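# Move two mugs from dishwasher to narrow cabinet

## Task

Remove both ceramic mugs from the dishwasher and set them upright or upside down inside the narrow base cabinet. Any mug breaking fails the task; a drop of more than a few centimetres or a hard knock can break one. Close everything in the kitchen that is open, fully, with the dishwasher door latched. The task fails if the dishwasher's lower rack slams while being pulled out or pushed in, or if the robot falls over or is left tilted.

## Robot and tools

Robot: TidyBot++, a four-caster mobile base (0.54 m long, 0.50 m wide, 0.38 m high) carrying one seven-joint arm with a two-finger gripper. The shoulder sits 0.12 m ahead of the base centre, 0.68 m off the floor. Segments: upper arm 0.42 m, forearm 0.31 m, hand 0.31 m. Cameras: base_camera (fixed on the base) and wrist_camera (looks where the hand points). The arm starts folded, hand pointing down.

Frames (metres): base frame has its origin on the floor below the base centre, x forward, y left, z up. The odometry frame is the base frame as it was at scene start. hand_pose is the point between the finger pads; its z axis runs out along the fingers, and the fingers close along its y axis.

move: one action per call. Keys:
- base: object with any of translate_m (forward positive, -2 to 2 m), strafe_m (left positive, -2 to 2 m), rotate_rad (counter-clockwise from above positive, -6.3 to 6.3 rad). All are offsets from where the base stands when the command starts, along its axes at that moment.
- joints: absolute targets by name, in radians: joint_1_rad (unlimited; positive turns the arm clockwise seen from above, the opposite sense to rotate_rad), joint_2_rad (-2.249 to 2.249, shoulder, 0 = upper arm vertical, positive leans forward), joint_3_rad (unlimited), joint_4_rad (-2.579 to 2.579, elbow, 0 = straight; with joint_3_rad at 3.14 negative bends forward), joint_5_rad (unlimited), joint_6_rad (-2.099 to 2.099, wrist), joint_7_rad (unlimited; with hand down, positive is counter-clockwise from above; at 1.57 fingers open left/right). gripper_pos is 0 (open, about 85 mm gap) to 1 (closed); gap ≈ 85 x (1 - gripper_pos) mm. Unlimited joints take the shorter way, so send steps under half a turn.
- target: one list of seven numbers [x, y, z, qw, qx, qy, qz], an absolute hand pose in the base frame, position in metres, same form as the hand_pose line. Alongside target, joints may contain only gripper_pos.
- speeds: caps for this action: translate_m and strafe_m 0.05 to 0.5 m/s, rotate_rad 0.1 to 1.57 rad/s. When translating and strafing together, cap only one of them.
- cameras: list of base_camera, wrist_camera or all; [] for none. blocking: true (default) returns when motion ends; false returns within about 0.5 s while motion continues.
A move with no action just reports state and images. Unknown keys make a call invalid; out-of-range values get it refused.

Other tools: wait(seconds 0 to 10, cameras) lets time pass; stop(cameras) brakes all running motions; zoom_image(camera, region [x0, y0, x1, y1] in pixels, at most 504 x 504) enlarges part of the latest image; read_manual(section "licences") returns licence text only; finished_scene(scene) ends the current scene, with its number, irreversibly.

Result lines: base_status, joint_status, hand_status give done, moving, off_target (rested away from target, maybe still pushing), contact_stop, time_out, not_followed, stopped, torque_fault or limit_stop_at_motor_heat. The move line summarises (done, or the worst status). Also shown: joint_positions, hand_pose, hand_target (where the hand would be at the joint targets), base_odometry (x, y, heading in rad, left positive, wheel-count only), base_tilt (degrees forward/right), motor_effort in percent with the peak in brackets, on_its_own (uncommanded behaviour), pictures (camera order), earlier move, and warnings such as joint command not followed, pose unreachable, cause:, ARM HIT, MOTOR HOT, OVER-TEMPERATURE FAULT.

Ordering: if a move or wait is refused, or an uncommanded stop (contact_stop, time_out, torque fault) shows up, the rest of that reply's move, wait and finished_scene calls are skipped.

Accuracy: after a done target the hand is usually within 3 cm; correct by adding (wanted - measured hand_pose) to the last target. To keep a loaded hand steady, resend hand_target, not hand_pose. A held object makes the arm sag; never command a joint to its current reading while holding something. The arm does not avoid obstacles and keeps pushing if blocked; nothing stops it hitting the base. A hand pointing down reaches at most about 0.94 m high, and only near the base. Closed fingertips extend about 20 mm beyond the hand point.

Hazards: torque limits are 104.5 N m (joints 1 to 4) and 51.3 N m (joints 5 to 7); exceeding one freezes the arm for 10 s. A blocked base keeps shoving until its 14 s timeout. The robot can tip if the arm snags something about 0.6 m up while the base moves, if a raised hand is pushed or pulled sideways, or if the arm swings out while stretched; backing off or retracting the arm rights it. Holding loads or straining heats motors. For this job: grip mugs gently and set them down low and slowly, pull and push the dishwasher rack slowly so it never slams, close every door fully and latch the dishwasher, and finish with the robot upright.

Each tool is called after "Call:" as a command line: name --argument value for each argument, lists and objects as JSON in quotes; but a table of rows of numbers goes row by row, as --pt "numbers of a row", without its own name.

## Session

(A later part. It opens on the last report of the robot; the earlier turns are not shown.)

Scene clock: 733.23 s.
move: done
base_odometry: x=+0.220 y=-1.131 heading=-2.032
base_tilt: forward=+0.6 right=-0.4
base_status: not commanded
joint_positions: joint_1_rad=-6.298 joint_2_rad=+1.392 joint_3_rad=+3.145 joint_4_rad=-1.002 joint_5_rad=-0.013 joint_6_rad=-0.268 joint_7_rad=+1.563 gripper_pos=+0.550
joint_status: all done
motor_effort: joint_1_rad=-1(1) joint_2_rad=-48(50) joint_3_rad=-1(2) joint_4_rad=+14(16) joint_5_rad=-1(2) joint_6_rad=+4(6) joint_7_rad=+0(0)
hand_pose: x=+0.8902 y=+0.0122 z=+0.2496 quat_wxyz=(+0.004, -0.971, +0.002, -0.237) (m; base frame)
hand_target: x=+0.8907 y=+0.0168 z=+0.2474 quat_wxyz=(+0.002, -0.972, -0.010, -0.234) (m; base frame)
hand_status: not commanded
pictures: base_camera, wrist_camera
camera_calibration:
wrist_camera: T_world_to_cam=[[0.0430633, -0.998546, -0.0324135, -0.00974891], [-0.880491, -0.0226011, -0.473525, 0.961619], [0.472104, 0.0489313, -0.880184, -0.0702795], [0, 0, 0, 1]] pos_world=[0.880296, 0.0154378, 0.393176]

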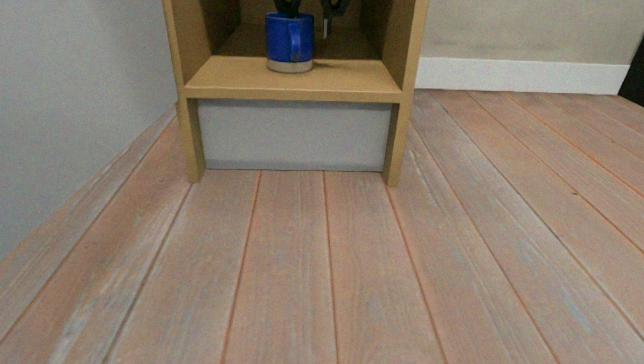

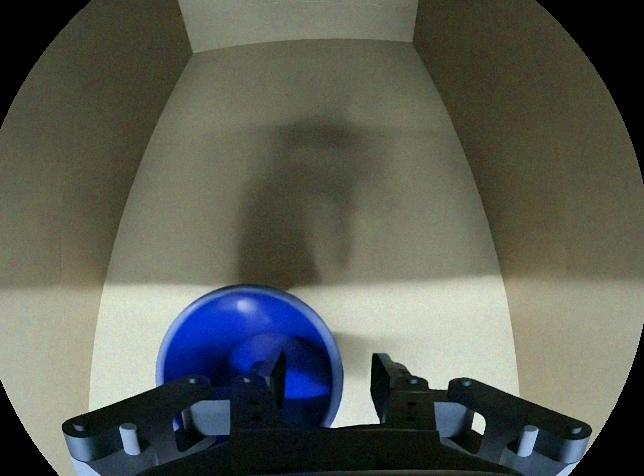

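Call:
move --joints '{"joint_2_rad": 1.28, "joint_4_rad": -1.088, "joint_6_rad": -0.285}' --cameras '["base_camera", "wrist_camera"]'

Call:
zoom_image --camera "base_camera" --region '[230, 0, 350, 90]'

Scene clock: 739.63 s.
move: done
base_odometry: x=+0.220 y=-1.131 heading=-2.032
base_tilt: forward=+0.5 right=-0.3
base_status: not commanded
joint_positions: joint_1_rad=-6.298 joint_2_rad=+1.287 joint_3_rad=+3.145 joint_4_rad=-1.087 joint_5_rad=-0.013 joint_6_rad=-0.268 joint_7_rad=+1.563 gripper_pos=+0.550
joint_status: all done
motor_effort: joint_1_rad=-1(1) joint_2_rad=-48(51) joint_3_rad=-1(2) joint_4_rad=+13(19) joint_5_rad=-2(3) joint_6_rad=+4(6) joint_7_rad=+0(1)
hand_pose: x=+0.8901 y=+0.0121 z=+0.2999 quat_wxyz=(+0.004, -0.969, +0.002, -0.247) (m; base frame)
hand_target: x=+0.8877 y=+0.0167 z=+0.3027 quat_wxyz=(+0.002, -0.970, -0.010, -0.242) (m; base frame)
hand_status: not commanded
pictures: base_camera, wrist_camera
camera_calibration:
wrist_camera: T_world_to_cam=[[0.043451, -0.998546, -0.0319168, -0.00866211], [-0.87087, -0.0222009, -0.491012, 0.982078], [0.48959, 0.0491304, -0.870568, -0.04444], [0, 0, 0, 1]] pos_world=[0.877396, 0.0153368, 0.443248]

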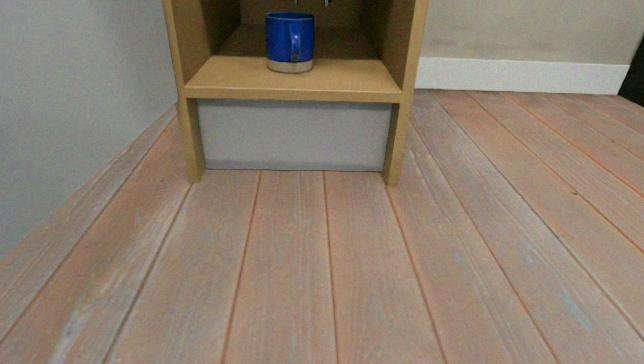

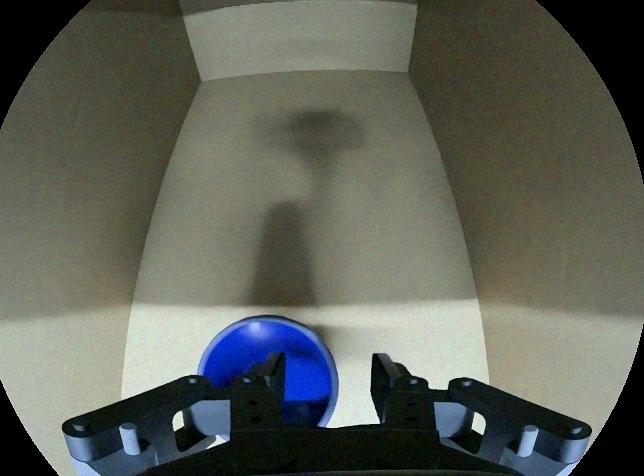

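Scaled by 4.200.

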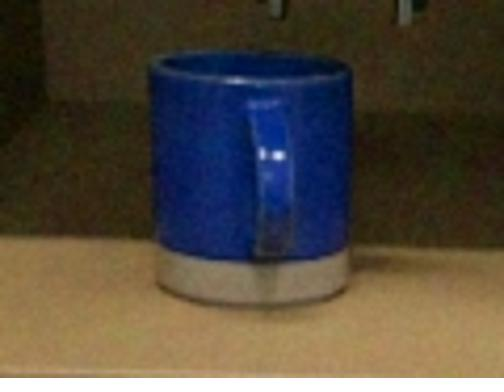

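Call:
move --base '{"translate_m": -0.30}' --speeds '{"translate_m": 0.3}' --cameras '["wrist_camera"]'

Call:
move --base '{"rotate_rad": 2.558}' --joints '{"joint_2_rad": -0.369, "joint_4_rad": -2.527, "joint_6_rad": -0.3, "joint_1_rad": 0.0, "gripper_pos": 0.0}' --cameras '["wrist_camera", "base_camera"]'

Scene clock: 828.13 s.
move: done
base_odometry: x=+0.354 y=-0.862 heading=-2.032
base_tilt: forward=+0.6 right=-0.4
base_status: done
joint_positions: joint_1_rad=-6.299 joint_2_rad=+1.283 joint_3_rad=+3.145 joint_4_rad=-1.090 joint_5_rad=-0.013 joint_6_rad=-0.268 joint_7_rad=+1.563 gripper_pos=+0.550
joint_status: not commanded
motor_effort: joint_1_rad=-1(4) joint_2_rad=-48(50) joint_3_rad=-1(2) joint_4_rad=+14(16) joint_5_rad=-2(2) joint_6_rad=+4(6) joint_7_rad=+0(1)
hand_pose: x=+0.8902 y=+0.0128 z=+0.3020 quat_wxyz=(+0.005, -0.969, +0.002, -0.247) (m; base frame)
hand_target: x=+0.8877 y=+0.0167 z=+0.3027 quat_wxyz=(+0.002, -0.970, -0.010, -0.242) (m; base frame)
hand_status: not commanded
pictures: wrist_camera
camera_calibration:
wrist_camera: T_world_to_cam=[[0.0440578, -0.998501, -0.0324624, -0.00827952], [-0.87028, -0.0224031, -0.492048, 0.982984], [0.490584, 0.0499299, -0.869963, -0.043742], [0, 0, 0, 1]] pos_world=[0.877295, 0.0159389, 0.445353]

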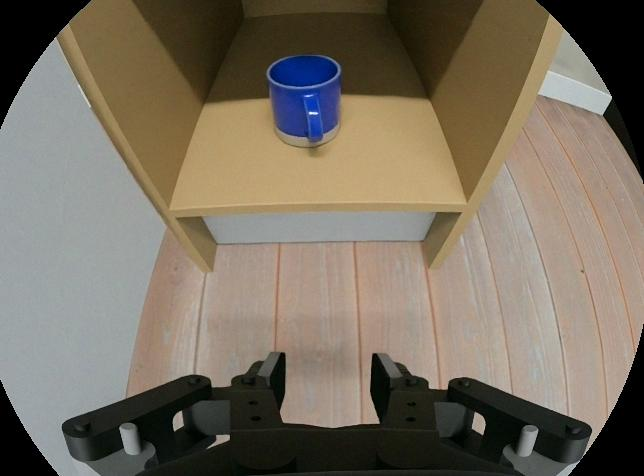

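Scene clock: 831.37 s.
move: done
base_odometry: x=+0.354 y=-0.862 heading=+0.526
base_tilt: forward=+0.5 right=-0.3
base_status: done
joint_positions: joint_1_rad=-6.298 joint_2_rad=-0.353 joint_3_rad=+3.136 joint_4_rad=-2.518 joint_5_rad=+0.009 joint_6_rad=-0.277 joint_7_rad=+1.558 gripper_pos=+0.000
joint_status: all done
motor_effort: joint_1_rad=-1(55) joint_2_rad=-4(54) joint_3_rad=+1(47) joint_4_rad=+18(26) joint_5_rad=-1(14) joint_6_rad=+5(12) joint_7_rad=+0(9)
hand_pose: x=+0.4342 y=+0.0068 z=+0.6622 quat_wxyz=(+0.002, -0.939, -0.007, -0.342) (m; base frame)
hand_target: x=+0.4256 y=+0.0013 z=+0.6587 quat_wxyz=(+0.000, -0.942, +0.000, -0.335) (m; base frame)
hand_status: not commanded
pictures: base_camera, wrist_camera
camera_calibration:
wrist_camera: T_world_to_cam=[[0.0634071, -0.997909, -0.0125097, -0.00415017], [-0.755364, -0.0397961, -0.654096, 0.820742], [0.652231, 0.0509237, -0.756308, 0.348079], [0, 0, 0, 1]] pos_world=[0.393193, 0.0107953, 0.800047]

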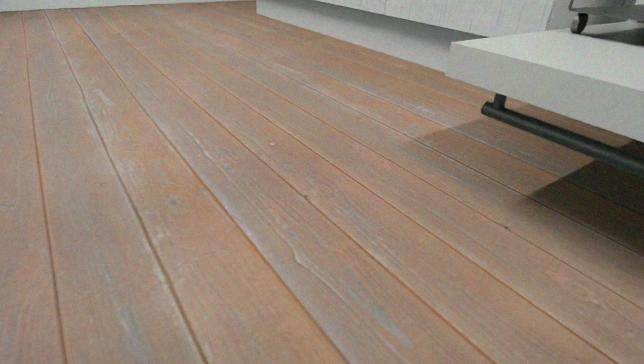

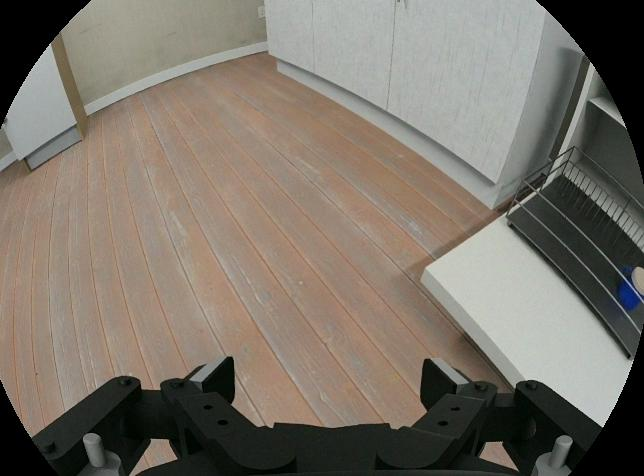

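Call:
move

Scene clock: 892.07 s.
base_odometry: x=+0.354 y=-0.862 heading=+0.526
base_tilt: forward=+0.5 right=-0.3
base_status: done
joint_positions: joint_1_rad=-6.298 joint_2_rad=-0.353 joint_3_rad=+3.136 joint_4_rad=-2.518 joint_5_rad=+0.009 joint_6_rad=-0.277 joint_7_rad=+1.558 gripper_pos=+0.000
joint_status: all done
motor_effort: joint_1_rad=-1(55) joint_2_rad=-4(54) joint_3_rad=+1(47) joint_4_rad=+17(26) joint_5_rad=-1(14) joint_6_rad=+6(12) joint_7_rad=+0(9)
hand_pose: x=+0.4342 y=+0.0068 z=+0.6622 quat_wxyz=(+0.002, -0.939, -0.007, -0.342) (m; base frame)
hand_target: x=+0.4256 y=+0.0013 z=+0.6587 quat_wxyz=(+0.000, -0.942, +0.000, -0.335) (m; base frame)
hand_status: not commanded
pictures: base_camera, wrist_camera
camera_calibration:
wrist_camera: T_world_to_cam=[[0.0634071, -0.997909, -0.0125097, -0.00415017], [-0.755364, -0.0397961, -0.654096, 0.820742], [0.652231, 0.0509237, -0.756308, 0.348079], [0, 0, 0, 1]] pos_world=[0.393193, 0.0107953, 0.800047]

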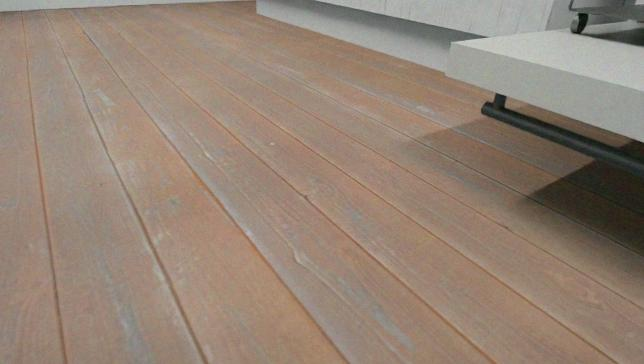

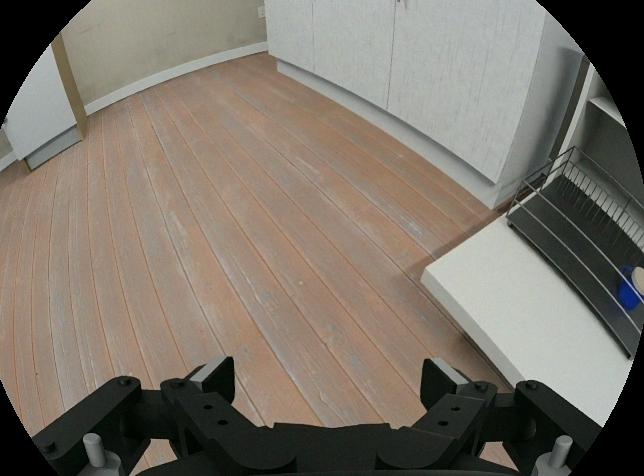

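Call:
move --base '{"translate_m": -0.06, "strafe_m": -0.41}' --speeds '{"strafe_m": 0.2}'

Scene clock: 948.17 s.
move: done
base_odometry: x=+0.508 y=-1.247 heading=+0.527
base_tilt: forward=+0.5 right=-0.2
base_status: done
joint_positions: joint_1_rad=-6.298 joint_2_rad=-0.353 joint_3_rad=+3.136 joint_4_rad=-2.518 joint_5_rad=+0.009 joint_6_rad=-0.277 joint_7_rad=+1.558 gripper_pos=+0.000
joint_status: not commanded
motor_effort: joint_1_rad=-1(1) joint_2_rad=-4(5) joint_3_rad=+1(2) joint_4_rad=+17(18) joint_5_rad=-1(2) joint_6_rad=+5(7) joint_7_rad=+0(1)
hand_pose: x=+0.4342 y=+0.0068 z=+0.6622 quat_wxyz=(+0.002, -0.940, -0.007, -0.342) (m; base frame)
hand_target: x=+0.4256 y=+0.0013 z=+0.6587 quat_wxyz=(+0.000, -0.942, +0.000, -0.335) (m; base frame)
hand_status: not commanded
pictures: base_camera, wrist_camera
camera_calibration:
wrist_camera: T_world_to_cam=[[0.0634028, -0.99791, -0.0125128, -0.00414604], [-0.755407, -0.0397942, -0.654047, 0.820719], [0.652182, 0.0509206, -0.75635, 0.348133], [0, 0, 0, 1]] pos_world=[0.393193, 0.0107953, 0.800047]

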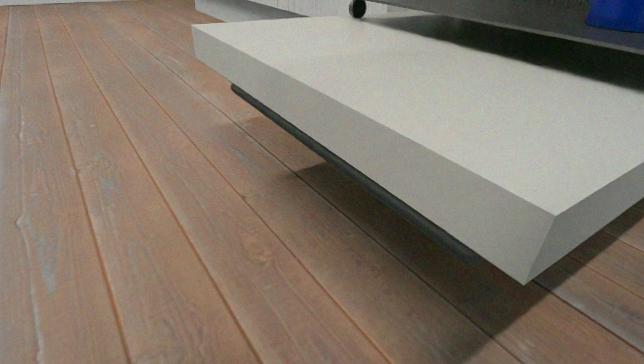

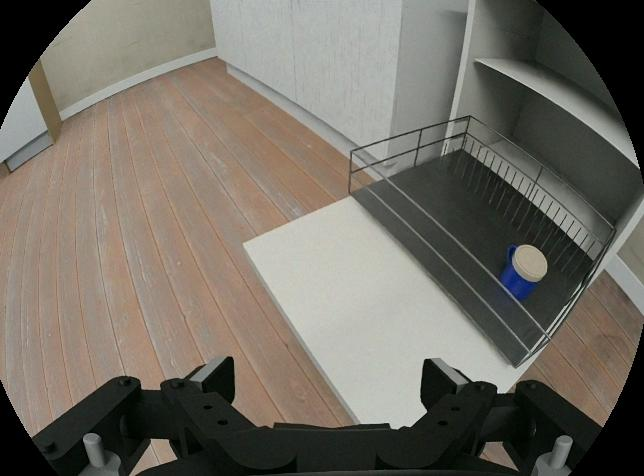

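Call:
move --base '{"translate_m": -0.045, "strafe_m": -0.41}' --speeds '{"strafe_m": 0.2}'

Scene clock: 959.17 s.
move: done
base_odometry: x=+0.675 y=-1.624 heading=+0.527
base_tilt: forward=+0.5 right=-0.4
base_status: done
joint_positions: joint_1_rad=-6.298 joint_2_rad=-0.353 joint_3_rad=+3.136 joint_4_rad=-2.518 joint_5_rad=+0.009 joint_6_rad=-0.277 joint_7_rad=+1.558 gripper_pos=+0.000
joint_status: not commanded
motor_effort: joint_1_rad=-1(1) joint_2_rad=-4(5) joint_3_rad=+1(2) joint_4_rad=+17(18) joint_5_rad=-1(2) joint_6_rad=+5(7) joint_7_rad=+1(1)
hand_pose: x=+0.4342 y=+0.0068 z=+0.6622 quat_wxyz=(+0.002, -0.940, -0.007, -0.342) (m; base frame)
hand_target: x=+0.4256 y=+0.0013 z=+0.6587 quat_wxyz=(+0.000, -0.942, +0.000, -0.335) (m; base frame)
hand_status: not commanded
pictures: base_camera, wrist_camera
camera_calibration:
wrist_camera: T_world_to_cam=[[0.0634028, -0.99791, -0.0125128, -0.00414604], [-0.755407, -0.0397942, -0.654047, 0.820719], [0.652182, 0.0509206, -0.75635, 0.348133], [0, 0, 0, 1]] pos_world=[0.393193, 0.0107953, 0.800047]

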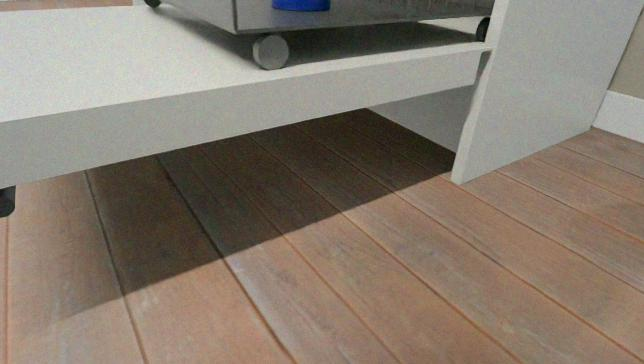

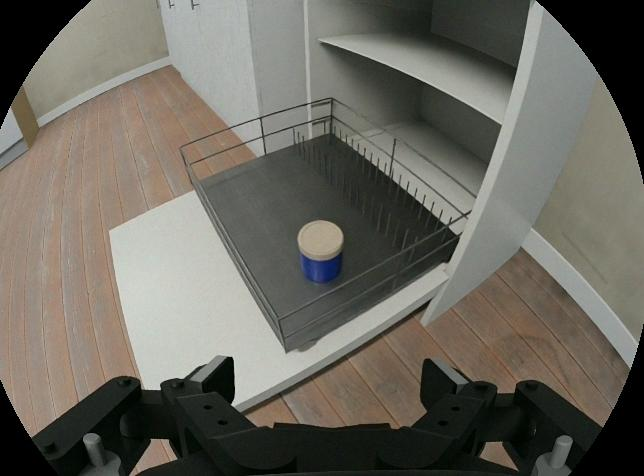

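Call:
zoom_image --camera "wrist_camera" --region '[240, 180, 400, 310]'

Call:
zoom_image --camera "wrist_camera" --region '[160, 80, 500, 400]'

Scaled by 3.150.

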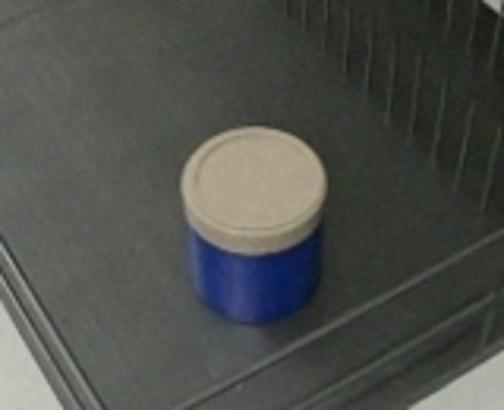

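Scaled by 1.482.

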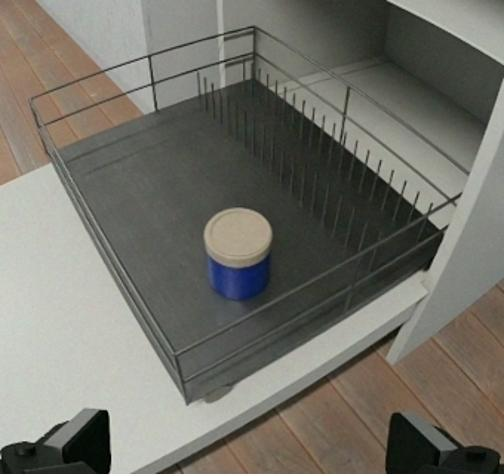

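Call:
move --base '{"translate_m": 0.098, "strafe_m": -0.084, "rotate_rad": 0.584}' --speeds '{"translate_m": 0.2, "rotate_rad": 0.4}'

Scene clock: 1058.17 s.
move: done
base_odometry: x=+0.802 y=-1.648 heading=+1.111
base_tilt: forward=+0.6 right=-0.3
base_status: done
joint_positions: joint_1_rad=-6.298 joint_2_rad=-0.355 joint_3_rad=+3.136 joint_4_rad=-2.520 joint_5_rad=+0.009 joint_6_rad=-0.277 joint_7_rad=+1.558 gripper_pos=+0.000
joint_status: not commanded
motor_effort: joint_1_rad=-1(1) joint_2_rad=-4(5) joint_3_rad=+1(1) joint_4_rad=+17(18) joint_5_rad=-2(2) joint_6_rad=+5(7) joint_7_rad=+0(1)
hand_pose: x=+0.4337 y=+0.0068 z=+0.6622 quat_wxyz=(+0.002, -0.939, -0.007, -0.343) (m; base frame)
hand_target: x=+0.4256 y=+0.0013 z=+0.6587 quat_wxyz=(+0.000, -0.942, +0.000, -0.335) (m; base frame)
hand_status: not commanded
pictures: base_camera, wrist_camera
camera_calibration:
wrist_camera: T_world_to_cam=[[0.0634162, -0.997909, -0.0124599, -0.00415417], [-0.754852, -0.0397957, -0.654687, 0.820627], [0.652822, 0.0509232, -0.755798, 0.347909], [0, 0, 0, 1]] pos_world=[0.392593, 0.0107953, 0.80015]

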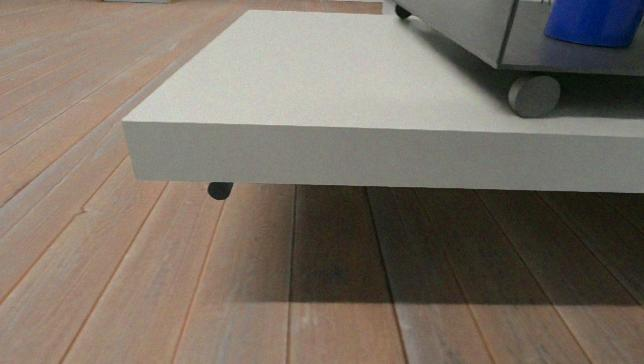

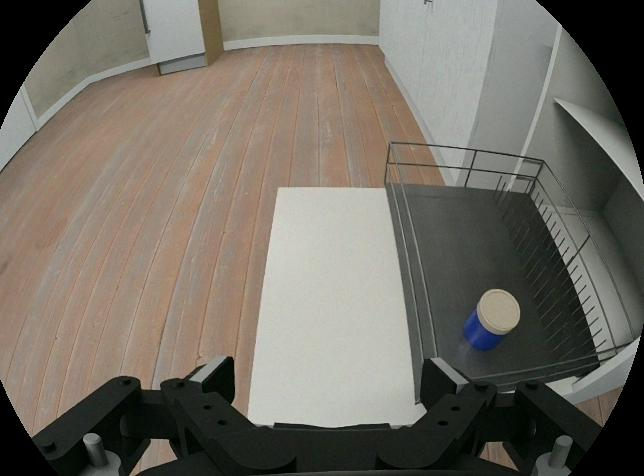

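Call:
zoom_image --camera "wrist_camera" --region '[420, 250, 580, 380]'

Scaled by 3.150.

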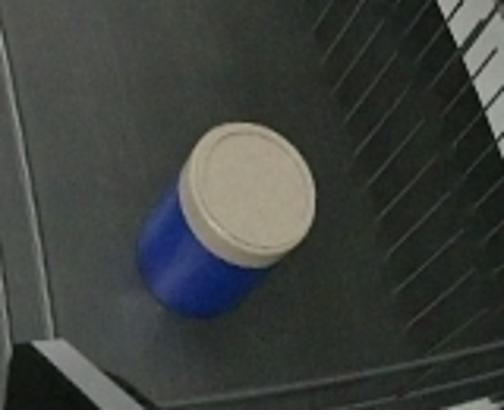

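Call:
move --base '{"translate_m": 0.1485, "strafe_m": -0.0295}' --speeds '{"translate_m": 0.15}' --joints '{"joint_1_rad": 0.581, "joint_2_rad": 0.4, "joint_3_rad": 3.1416, "joint_4_rad": -1.75, "joint_5_rad": 0.0, "joint_6_rad": -0.9, "joint_7_rad": 1.5708, "gripper_pos": 0.4}'

Scene clock: 1090.17 s.
move: done
base_odometry: x=+0.894 y=-1.528 heading=+1.112
base_tilt: forward=+0.5 right=-0.3
base_status: done
joint_positions: joint_1_rad=-5.726 joint_2_rad=+0.376 joint_3_rad=+3.136 joint_4_rad=-1.771 joint_5_rad=+0.009 joint_6_rad=-0.844 joint_7_rad=+1.558 gripper_pos=+0.400
joint_status: all done
motor_effort: joint_1_rad=-1(2) joint_2_rad=-27(28) joint_3_rad=+0(2) joint_4_rad=+15(20) joint_5_rad=-2(3) joint_6_rad=+1(7) joint_7_rad=+0(1)
hand_pose: x=+0.5144 y=-0.2443 z=+0.5940 quat_wxyz=(-0.022, -0.958, +0.276, -0.072) (m; base frame)
hand_target: x=+0.5004 y=-0.2488 z=+0.5873 quat_wxyz=(-0.013, -0.957, +0.286, -0.044) (m; base frame)
hand_status: not commanded
pictures: base_camera, wrist_camera
camera_calibration:
wrist_camera: T_world_to_cam=[[-0.501568, -0.864472, -0.0334306, 0.0749611], [-0.850519, 0.499805, -0.163744, 0.716251], [0.158261, -0.0536952, -0.985936, 0.622061], [0, 0, 0, 1]] pos_world=[0.548336, -0.259782, 0.7331]

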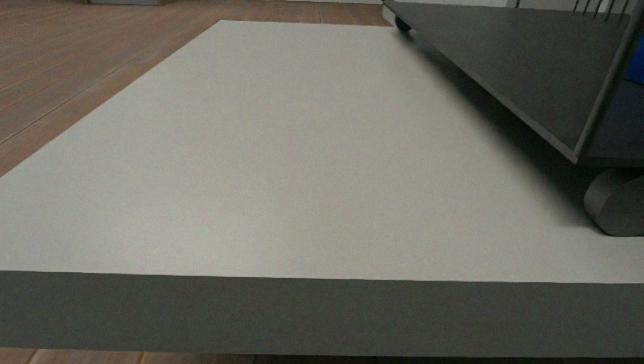

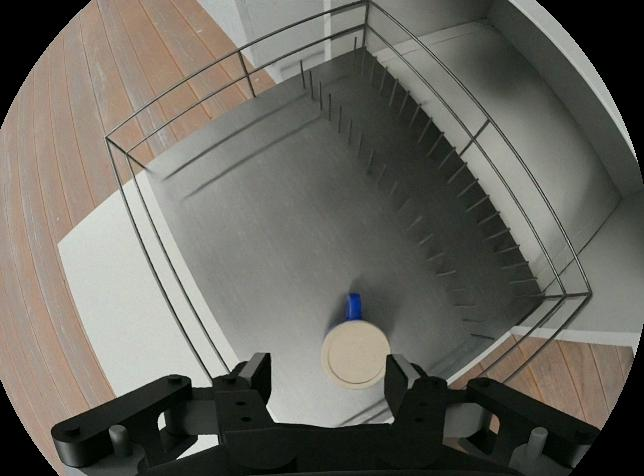

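Call:
zoom_image --camera "wrist_camera" --region '[290, 270, 430, 410]'

Scaled by 3.600.

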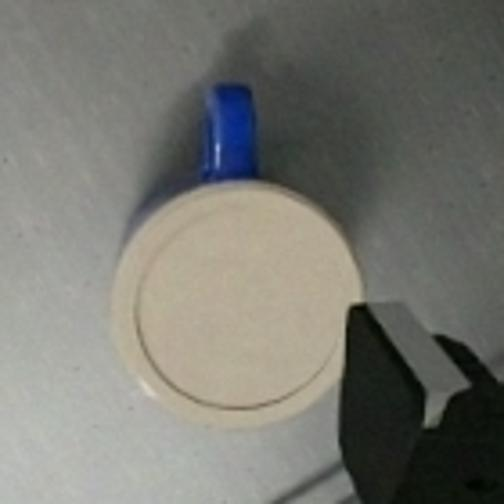

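Call:
move --base '{"translate_m": -0.016, "strafe_m": -0.026}' --speeds '{"strafe_m": 0.1}' --joints '{"joint_1_rad": 0.581, "joint_2_rad": 1.055, "joint_3_rad": 3.1416, "joint_4_rad": -0.993, "joint_5_rad": 0.0, "joint_6_rad": -1.435, "joint_7_rad": 1.5708, "gripper_pos": 0.4}'

Scene clock: 1122.20 s.
move: done
base_odometry: x=+0.911 y=-1.553 heading=+1.112
base_tilt: forward=+0.6 right=-0.3
base_status: done
joint_positions: joint_1_rad=-5.716 joint_2_rad=+1.028 joint_3_rad=+3.137 joint_4_rad=-1.014 joint_5_rad=+0.009 joint_6_rad=-1.379 joint_7_rad=+1.558 gripper_pos=+0.400
joint_status: all done
motor_effort: joint_1_rad=-1(3) joint_2_rad=-43(45) joint_3_rad=-1(2) joint_4_rad=+14(16) joint_5_rad=-2(3) joint_6_rad=-2(4) joint_7_rad=+0(1)
hand_pose: x=+0.5870 y=-0.2972 z=+0.4573 quat_wxyz=(+0.036, -0.950, +0.281, +0.135) (m; base frame)
hand_target: x=+0.5720 y=-0.2958 z=+0.4516 quat_wxyz=(+0.049, -0.944, +0.282, +0.163) (m; base frame)
hand_status: not commanded
pictures: base_camera, wrist_camera
camera_calibration:
wrist_camera: T_world_to_cam=[[-0.52859, -0.847912, -0.040481, 0.0851618], [-0.8245, 0.501479, 0.262143, 0.572547], [-0.201974, 0.171943, -0.96418, 0.741494], [0, 0, 0, 1]] pos_world=[0.666843, -0.342405, 0.568291]

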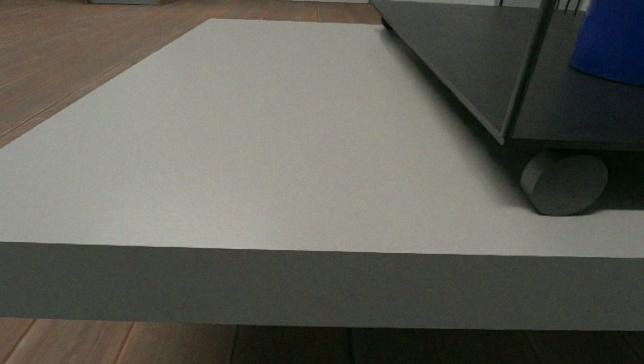

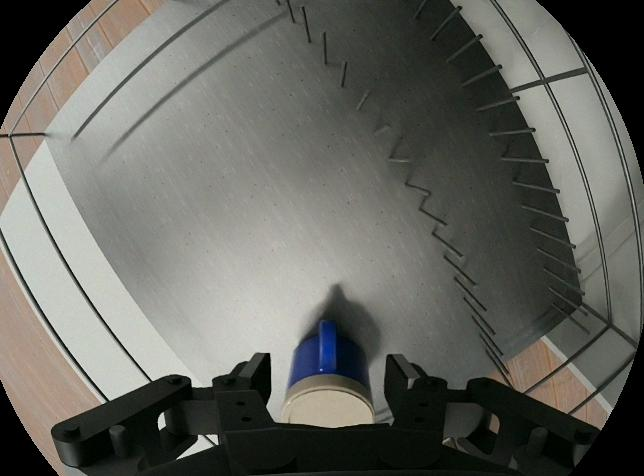

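Call:
zoom_image --camera "wrist_camera" --region '[250, 280, 410, 440]'

Scaled by 3.150.

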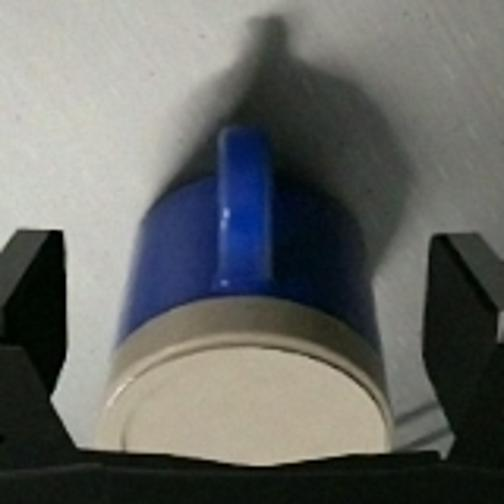

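Call:
zoom_image --camera "wrist_camera" --region '[280, 340, 380, 430]'

Scaled by 5.040.

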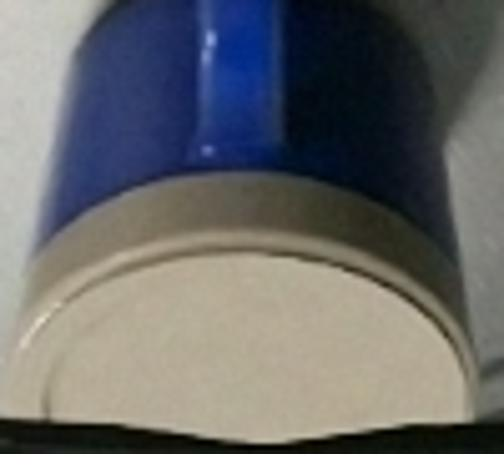

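Call:
move --joints '{"joint_2_rad": 1.0794, "joint_4_rad": -1.093, "joint_6_rad": -1.217}' --cameras '["wrist_camera"]'

Call:
move --joints '{"joint_2_rad": 1.118, "joint_4_rad": -1.1705, "joint_6_rad": -1.101}' --cameras '["wrist_camera", "base_camera"]'

Scene clock: 1211.57 s.
move: done
base_odometry: x=+0.911 y=-1.553 heading=+1.112
base_tilt: forward=+0.6 right=-0.2
base_status: not commanded
joint_positions: joint_1_rad=-5.716 joint_2_rad=+1.056 joint_3_rad=+3.137 joint_4_rad=-1.085 joint_5_rad=+0.009 joint_6_rad=-1.261 joint_7_rad=+1.558 gripper_pos=+0.400
joint_status: all done
motor_effort: joint_1_rad=-1(1) joint_2_rad=-43(45) joint_3_rad=-1(1) joint_4_rad=+13(14) joint_5_rad=-2(3) joint_6_rad=-2(3) joint_7_rad=+0(0)
hand_pose: x=+0.5840 y=-0.2950 z=+0.4185 quat_wxyz=(+0.033, -0.951, +0.281, +0.125) (m; base frame)
hand_target: x=+0.5827 y=-0.3028 z=+0.4006 quat_wxyz=(+0.035, -0.951, +0.284, +0.118) (m; base frame)
hand_status: not commanded
pictures: wrist_camera
camera_calibration:
wrist_camera: T_world_to_cam=[[-0.52728, -0.848709, -0.0408502, 0.0829317], [-0.829061, 0.503353, 0.243502, 0.590168], [-0.1861, 0.162261, -0.96904, 0.693017], [0, 0, 0, 1]] pos_world=[0.661984, -0.339127, 0.531242]

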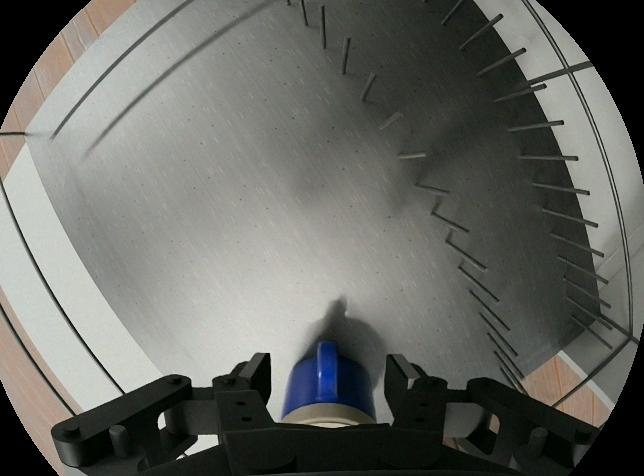

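Scene clock: 1212.70 s.
move: done
base_odometry: x=+0.911 y=-1.553 heading=+1.112
base_tilt: forward=+0.6 right=-0.3
base_status: not commanded
joint_positions: joint_1_rad=-5.716 joint_2_rad=+1.098 joint_3_rad=+3.137 joint_4_rad=-1.162 joint_5_rad=+0.009 joint_6_rad=-1.154 joint_7_rad=+1.558 gripper_pos=+0.400
joint_status: all done
motor_effort: joint_1_rad=-1(1) joint_2_rad=-42(45) joint_3_rad=-1(1) joint_4_rad=+12(14) joint_5_rad=-1(2) joint_6_rad=-2(3) joint_7_rad=+1(1)
hand_pose: x=+0.5694 y=-0.2855 z=+0.3736 quat_wxyz=(+0.035, -0.950, +0.280, +0.131) (m; base frame)
hand_target: x=+0.5701 y=-0.2946 z=+0.3574 quat_wxyz=(+0.035, -0.951, +0.284, +0.118) (m; base frame)
hand_status: not commanded
pictures: base_camera, wrist_camera
camera_calibration:
wrist_camera: T_world_to_cam=[[-0.52712, -0.848765, -0.0417367, 0.0817662], [-0.826902, 0.500981, 0.255442, 0.57783], [-0.195901, 0.169161, -0.965923, 0.651605], [0, 0, 0, 1]] pos_world=[0.64856, -0.330307, 0.485211]

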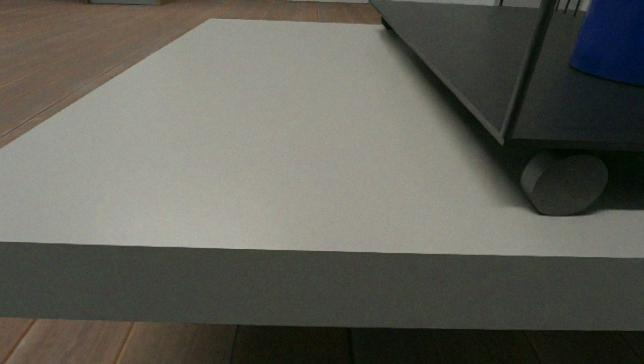

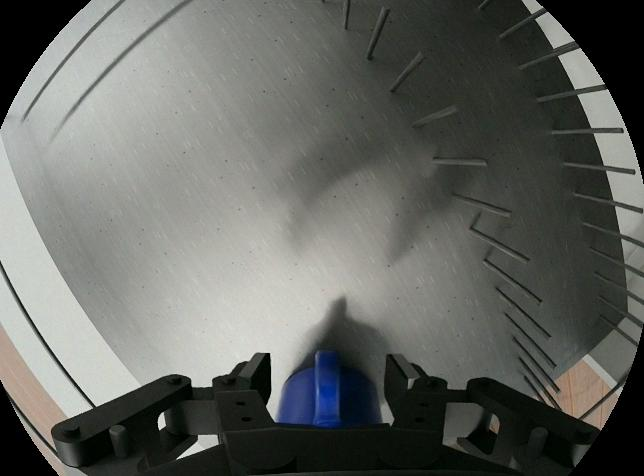

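Call:
zoom_image --camera "wrist_camera" --region '[260, 330, 400, 440]'

Scaled by 3.600.

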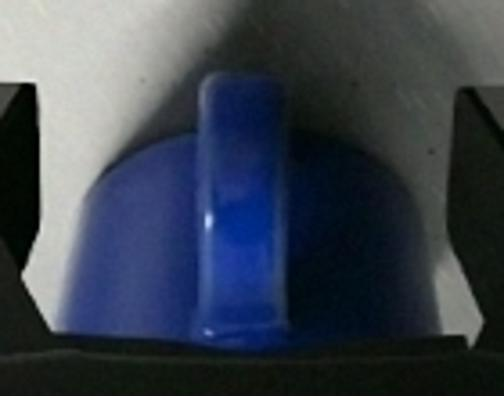

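Call:
move --joints '{"joint_2_rad": 1.140, "joint_4_rad": -1.213, "joint_6_rad": -1.043}' --cameras '["wrist_camera"]'

Scene clock: 1231.83 s.
move: done
base_odometry: x=+0.911 y=-1.553 heading=+1.112
base_tilt: forward=+0.6 right=-0.2
base_status: not commanded
joint_positions: joint_1_rad=-5.716 joint_2_rad=+1.115 joint_3_rad=+3.137 joint_4_rad=-1.204 joint_5_rad=+0.009 joint_6_rad=-1.094 joint_7_rad=+1.558 gripper_pos=+0.400
joint_status: all done
motor_effort: joint_1_rad=-1(1) joint_2_rad=-42(44) joint_3_rad=-1(1) joint_4_rad=+11(12) joint_5_rad=-1(2) joint_6_rad=-2(3) joint_7_rad=+0(1)
hand_pose: x=+0.5623 y=-0.2808 z=+0.3531 quat_wxyz=(+0.035, -0.950, +0.280, +0.130) (m; base frame)
hand_target: x=+0.5603 y=-0.2881 z=+0.3347 quat_wxyz=(+0.036, -0.950, +0.284, +0.122) (m; base frame)
hand_status: not commanded
pictures: wrist_camera
camera_calibration:
wrist_camera: T_world_to_cam=[[-0.526842, -0.84892, -0.0421099, 0.0810025], [-0.827362, 0.500853, 0.254203, 0.575481], [-0.194707, 0.168765, -0.966234, 0.628929], [0, 0, 0, 1]] pos_world=[0.641263, -0.325608, 0.464815]

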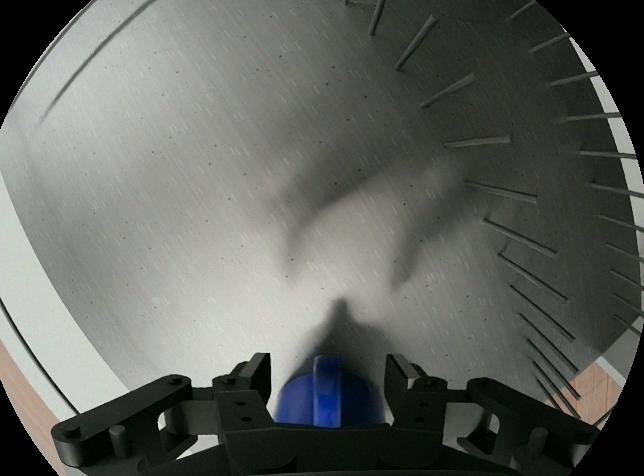

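Call:
move --joints '{"joint_2_rad": 1.164, "joint_4_rad": -1.2557, "joint_6_rad": -0.983}' --cameras '["wrist_camera"]'

Call:
zoom_image --camera "wrist_camera" --region '[260, 330, 400, 440]'

Scene clock: 1235.53 s.
move: done
base_odometry: x=+0.911 y=-1.553 heading=+1.112
base_tilt: forward=+0.5 right=-0.2
base_status: not commanded
joint_positions: joint_1_rad=-5.716 joint_2_rad=+1.140 joint_3_rad=+3.137 joint_4_rad=-1.246 joint_5_rad=+0.009 joint_6_rad=-1.033 joint_7_rad=+1.558 gripper_pos=+0.400
joint_status: all done
motor_effort: joint_1_rad=-1(1) joint_2_rad=-42(44) joint_3_rad=-1(1) joint_4_rad=+10(12) joint_5_rad=-1(2) joint_6_rad=-3(4) joint_7_rad=+0(0)
hand_pose: x=+0.5521 y=-0.2742 z=+0.3295 quat_wxyz=(+0.036, -0.950, +0.280, +0.133) (m; base frame)
hand_target: x=+0.5493 y=-0.2809 z=+0.3116 quat_wxyz=(+0.037, -0.950, +0.284, +0.125) (m; base frame)
hand_status: not commanded
pictures: wrist_camera
camera_calibration:
wrist_camera: T_world_to_cam=[[-0.526768, -0.848943, -0.0425662, 0.0804222], [-0.826268, 0.499659, 0.260043, 0.566878], [-0.199493, 0.172153, -0.964658, 0.606006], [0, 0, 0, 1]] pos_world=[0.631651, -0.319298, 0.4406]

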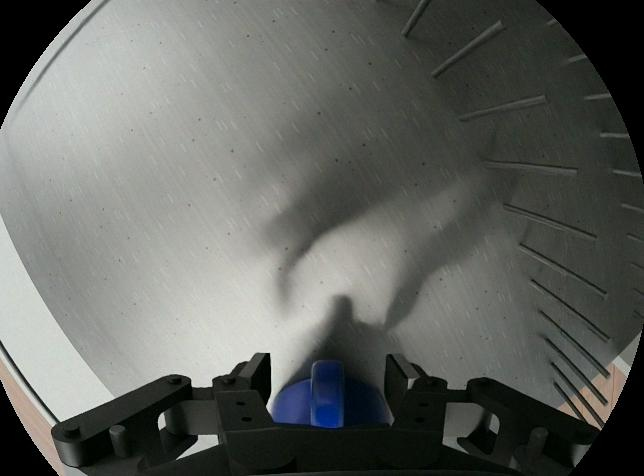

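Scaled by 3.600.

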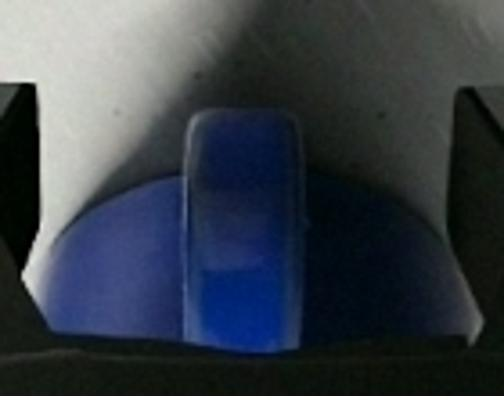

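Call:
move --joints '{"gripper_pos": 0.74}' --cameras '["wrist_camera"]'

Call:
zoom_image --camera "wrist_camera" --region '[260, 330, 400, 440]'

Scene clock: 1241.47 s.
move: done
base_odometry: x=+0.911 y=-1.553 heading=+1.112
base_tilt: forward=+0.5 right=-0.3
base_status: not commanded
joint_positions: joint_1_rad=-5.716 joint_2_rad=+1.140 joint_3_rad=+3.137 joint_4_rad=-1.246 joint_5_rad=+0.009 joint_6_rad=-1.033 joint_7_rad=+1.558 gripper_pos=+0.740
joint_status: all done
motor_effort: joint_1_rad=-1(1) joint_2_rad=-42(42) joint_3_rad=-1(1) joint_4_rad=+10(10) joint_5_rad=-1(2) joint_6_rad=-3(3) joint_7_rad=+0(1)
hand_pose: x=+0.5521 y=-0.2742 z=+0.3295 quat_wxyz=(+0.036, -0.950, +0.280, +0.133) (m; base frame)
hand_target: x=+0.5493 y=-0.2809 z=+0.3116 quat_wxyz=(+0.037, -0.950, +0.284, +0.125) (m; base frame)
hand_status: not commanded
pictures: wrist_camera
camera_calibration:
wrist_camera: T_world_to_cam=[[-0.526768, -0.848943, -0.0425662, 0.0804222], [-0.826268, 0.499659, 0.260043, 0.566878], [-0.199493, 0.172153, -0.964658, 0.606006], [0, 0, 0, 1]] pos_world=[0.631651, -0.319298, 0.4406]

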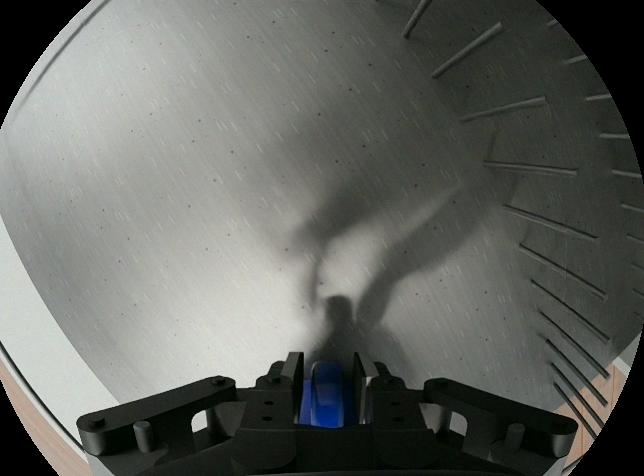

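Scaled by 3.600.

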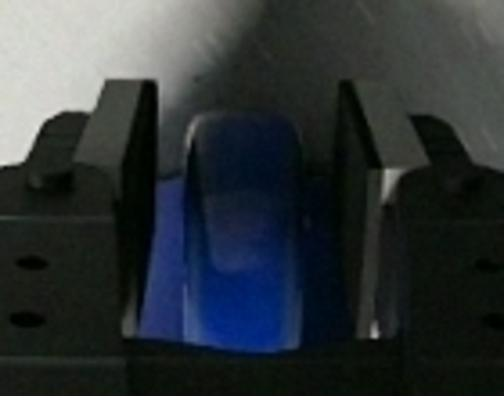

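Call:
move --joints '{"gripper_pos": 0.82}' --cameras '["wrist_camera"]'

Call:
zoom_image --camera "wrist_camera" --region '[260, 330, 400, 440]'

Scene clock: 1244.93 s.
move: done
base_odometry: x=+0.911 y=-1.553 heading=+1.112
base_tilt: forward=+0.5 right=-0.2
base_status: not commanded
joint_positions: joint_1_rad=-5.716 joint_2_rad=+1.140 joint_3_rad=+3.137 joint_4_rad=-1.246 joint_5_rad=+0.009 joint_6_rad=-1.033 joint_7_rad=+1.558 gripper_pos=+0.820
joint_status: all done
motor_effort: joint_1_rad=-1(1) joint_2_rad=-42(42) joint_3_rad=-1(1) joint_4_rad=+10(10) joint_5_rad=-2(2) joint_6_rad=-2(3) joint_7_rad=+0(0)
hand_pose: x=+0.5521 y=-0.2742 z=+0.3295 quat_wxyz=(+0.036, -0.950, +0.280, +0.133) (m; base frame)
hand_target: x=+0.5493 y=-0.2809 z=+0.3116 quat_wxyz=(+0.037, -0.950, +0.284, +0.125) (m; base frame)
hand_status: not commanded
pictures: wrist_camera
camera_calibration:
wrist_camera: T_world_to_cam=[[-0.526768, -0.848943, -0.0425662, 0.0804222], [-0.826268, 0.499659, 0.260043, 0.566878], [-0.199493, 0.172153, -0.964658, 0.606006], [0, 0, 0, 1]] pos_world=[0.631651, -0.319298, 0.4406]

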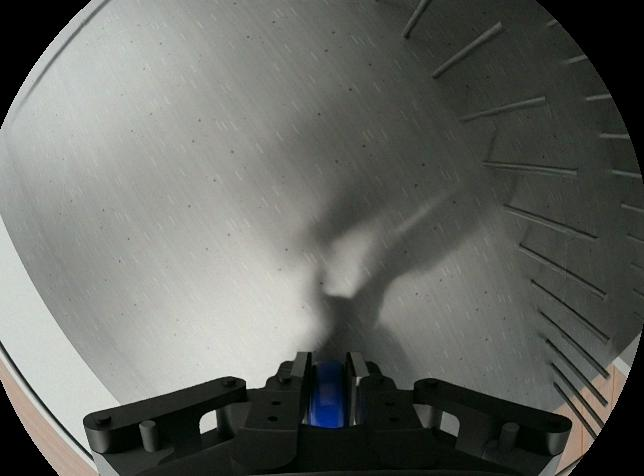

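Scaled by 3.600.

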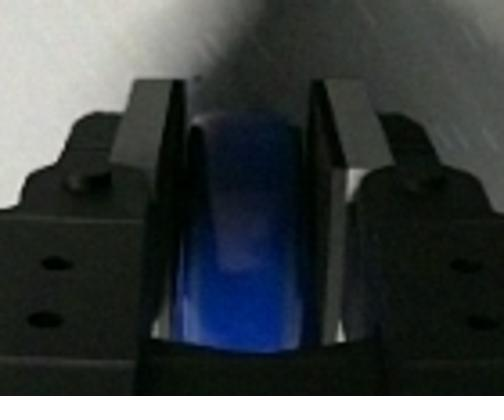

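Call:
move --joints '{"gripper_pos": 0.86}' --cameras '["wrist_camera"]'

Call:
zoom_image --camera "wrist_camera" --region '[260, 330, 400, 440]'

Scene clock: 1248.13 s.
move: done
base_odometry: x=+0.911 y=-1.553 heading=+1.112
base_tilt: forward=+0.5 right=-0.3
base_status: not commanded
joint_positions: joint_1_rad=-5.716 joint_2_rad=+1.140 joint_3_rad=+3.137 joint_4_rad=-1.247 joint_5_rad=+0.009 joint_6_rad=-1.033 joint_7_rad=+1.558 gripper_pos=+0.853
joint_status: all done
motor_effort: joint_1_rad=+0(1) joint_2_rad=-39(42) joint_3_rad=+0(1) joint_4_rad=+9(10) joint_5_rad=-2(2) joint_6_rad=-2(3) joint_7_rad=+0(1)
hand_pose: x=+0.5521 y=-0.2742 z=+0.3295 quat_wxyz=(+0.036, -0.950, +0.280, +0.133) (m; base frame)
hand_target: x=+0.5493 y=-0.2809 z=+0.3116 quat_wxyz=(+0.037, -0.950, +0.284, +0.125) (m; base frame)
hand_status: not commanded
pictures: wrist_camera
camera_calibration:
wrist_camera: T_world_to_cam=[[-0.526758, -0.848951, -0.0425359, 0.0804042], [-0.826296, 0.499678, 0.259915, 0.566933], [-0.199401, 0.172059, -0.964694, 0.60603], [0, 0, 0, 1]] pos_world=[0.631651, -0.319298, 0.4407]

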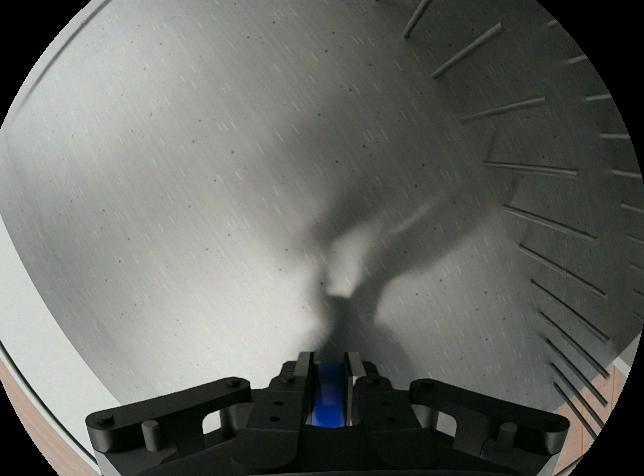

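Scaled by 3.600.

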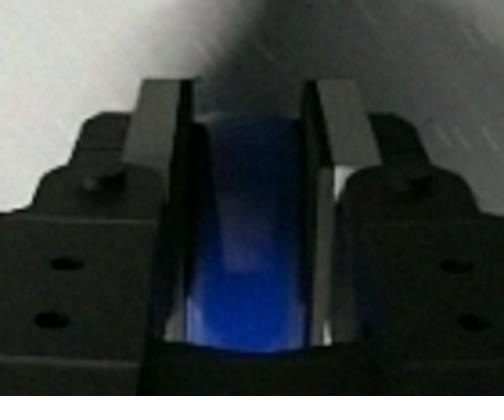

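Call:
move --joints '{"gripper_pos": 0.89}' --cameras '[]'

Call:
move --joints '{"joint_2_rad": 1.083, "joint_4_rad": -1.262, "joint_6_rad": -1.108}' --cameras '["wrist_camera", "base_camera"]'

Call:
zoom_image --camera "wrist_camera" --region '[260, 330, 400, 440]'

Scene clock: 1260.97 s.
move: done
base_odometry: x=+0.911 y=-1.553 heading=+1.112
base_tilt: forward=+0.6 right=-0.3
base_status: not commanded
joint_positions: joint_1_rad=-5.716 joint_2_rad=+1.139 joint_3_rad=+3.137 joint_4_rad=-1.247 joint_5_rad=+0.009 joint_6_rad=-1.033 joint_7_rad=+1.558 gripper_pos=+0.870
joint_status: all done
motor_effort: joint_1_rad=-1(1) joint_2_rad=-38(39) joint_3_rad=+0(1) joint_4_rad=+9(10) joint_5_rad=-1(3) joint_6_rad=+0(2) joint_7_rad=+1(1)
hand_pose: x=+0.5522 y=-0.2743 z=+0.3296 quat_wxyz=(+0.036, -0.950, +0.280, +0.133) (m; base frame)
hand_target: x=+0.5493 y=-0.2809 z=+0.3116 quat_wxyz=(+0.037, -0.950, +0.284, +0.125) (m; base frame)
hand_status: not commanded
pictures: none
No camera images: "cameras" was empty.

Scene clock: 1261.97 s.
move: done
base_odometry: x=+0.911 y=-1.553 heading=+1.112
base_tilt: forward=+0.6 right=-0.2
base_status: not commanded
joint_positions: joint_1_rad=-5.716 joint_2_rad=+1.102 joint_3_rad=+3.137 joint_4_rad=-1.255 joint_5_rad=+0.009 joint_6_rad=-1.060 joint_7_rad=+1.558 gripper_pos=+0.870
joint_status: all done
motor_effort: joint_1_rad=-1(1) joint_2_rad=-43(47) joint_3_rad=-1(1) joint_4_rad=+11(11) joint_5_rad=-2(2) joint_6_rad=-4(6) joint_7_rad=+0(1)
hand_pose: x=+0.5522 y=-0.2744 z=+0.3499 quat_wxyz=(+0.036, -0.950, +0.280, +0.133) (m; base frame)
hand_target: x=+0.5386 y=-0.2739 z=+0.3629 quat_wxyz=(+0.044, -0.947, +0.283, +0.149) (m; base frame)
hand_status: not commanded
pictures: base_camera, wrist_camera
camera_calibration:
wrist_camera: T_world_to_cam=[[-0.526745, -0.848968, -0.0423327, 0.0810839], [-0.82657, 0.499958, 0.258505, 0.562569], [-0.198298, 0.171157, -0.965082, 0.625022], [0, 0, 0, 1]] pos_world=[0.631654, -0.3194, 0.461203]

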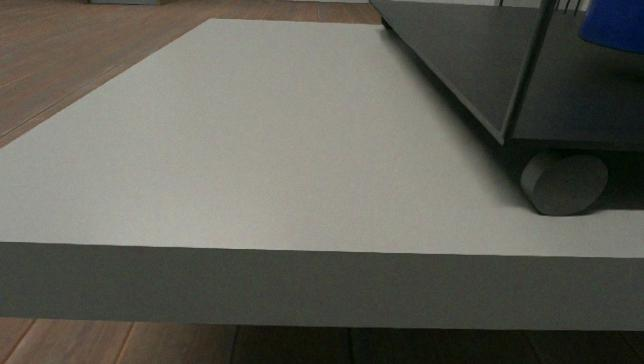

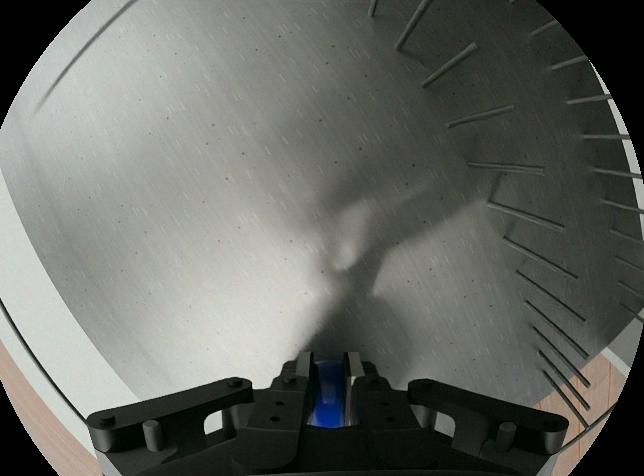

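Scaled by 3.600.

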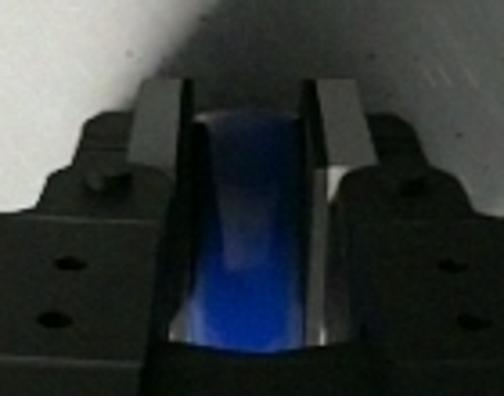

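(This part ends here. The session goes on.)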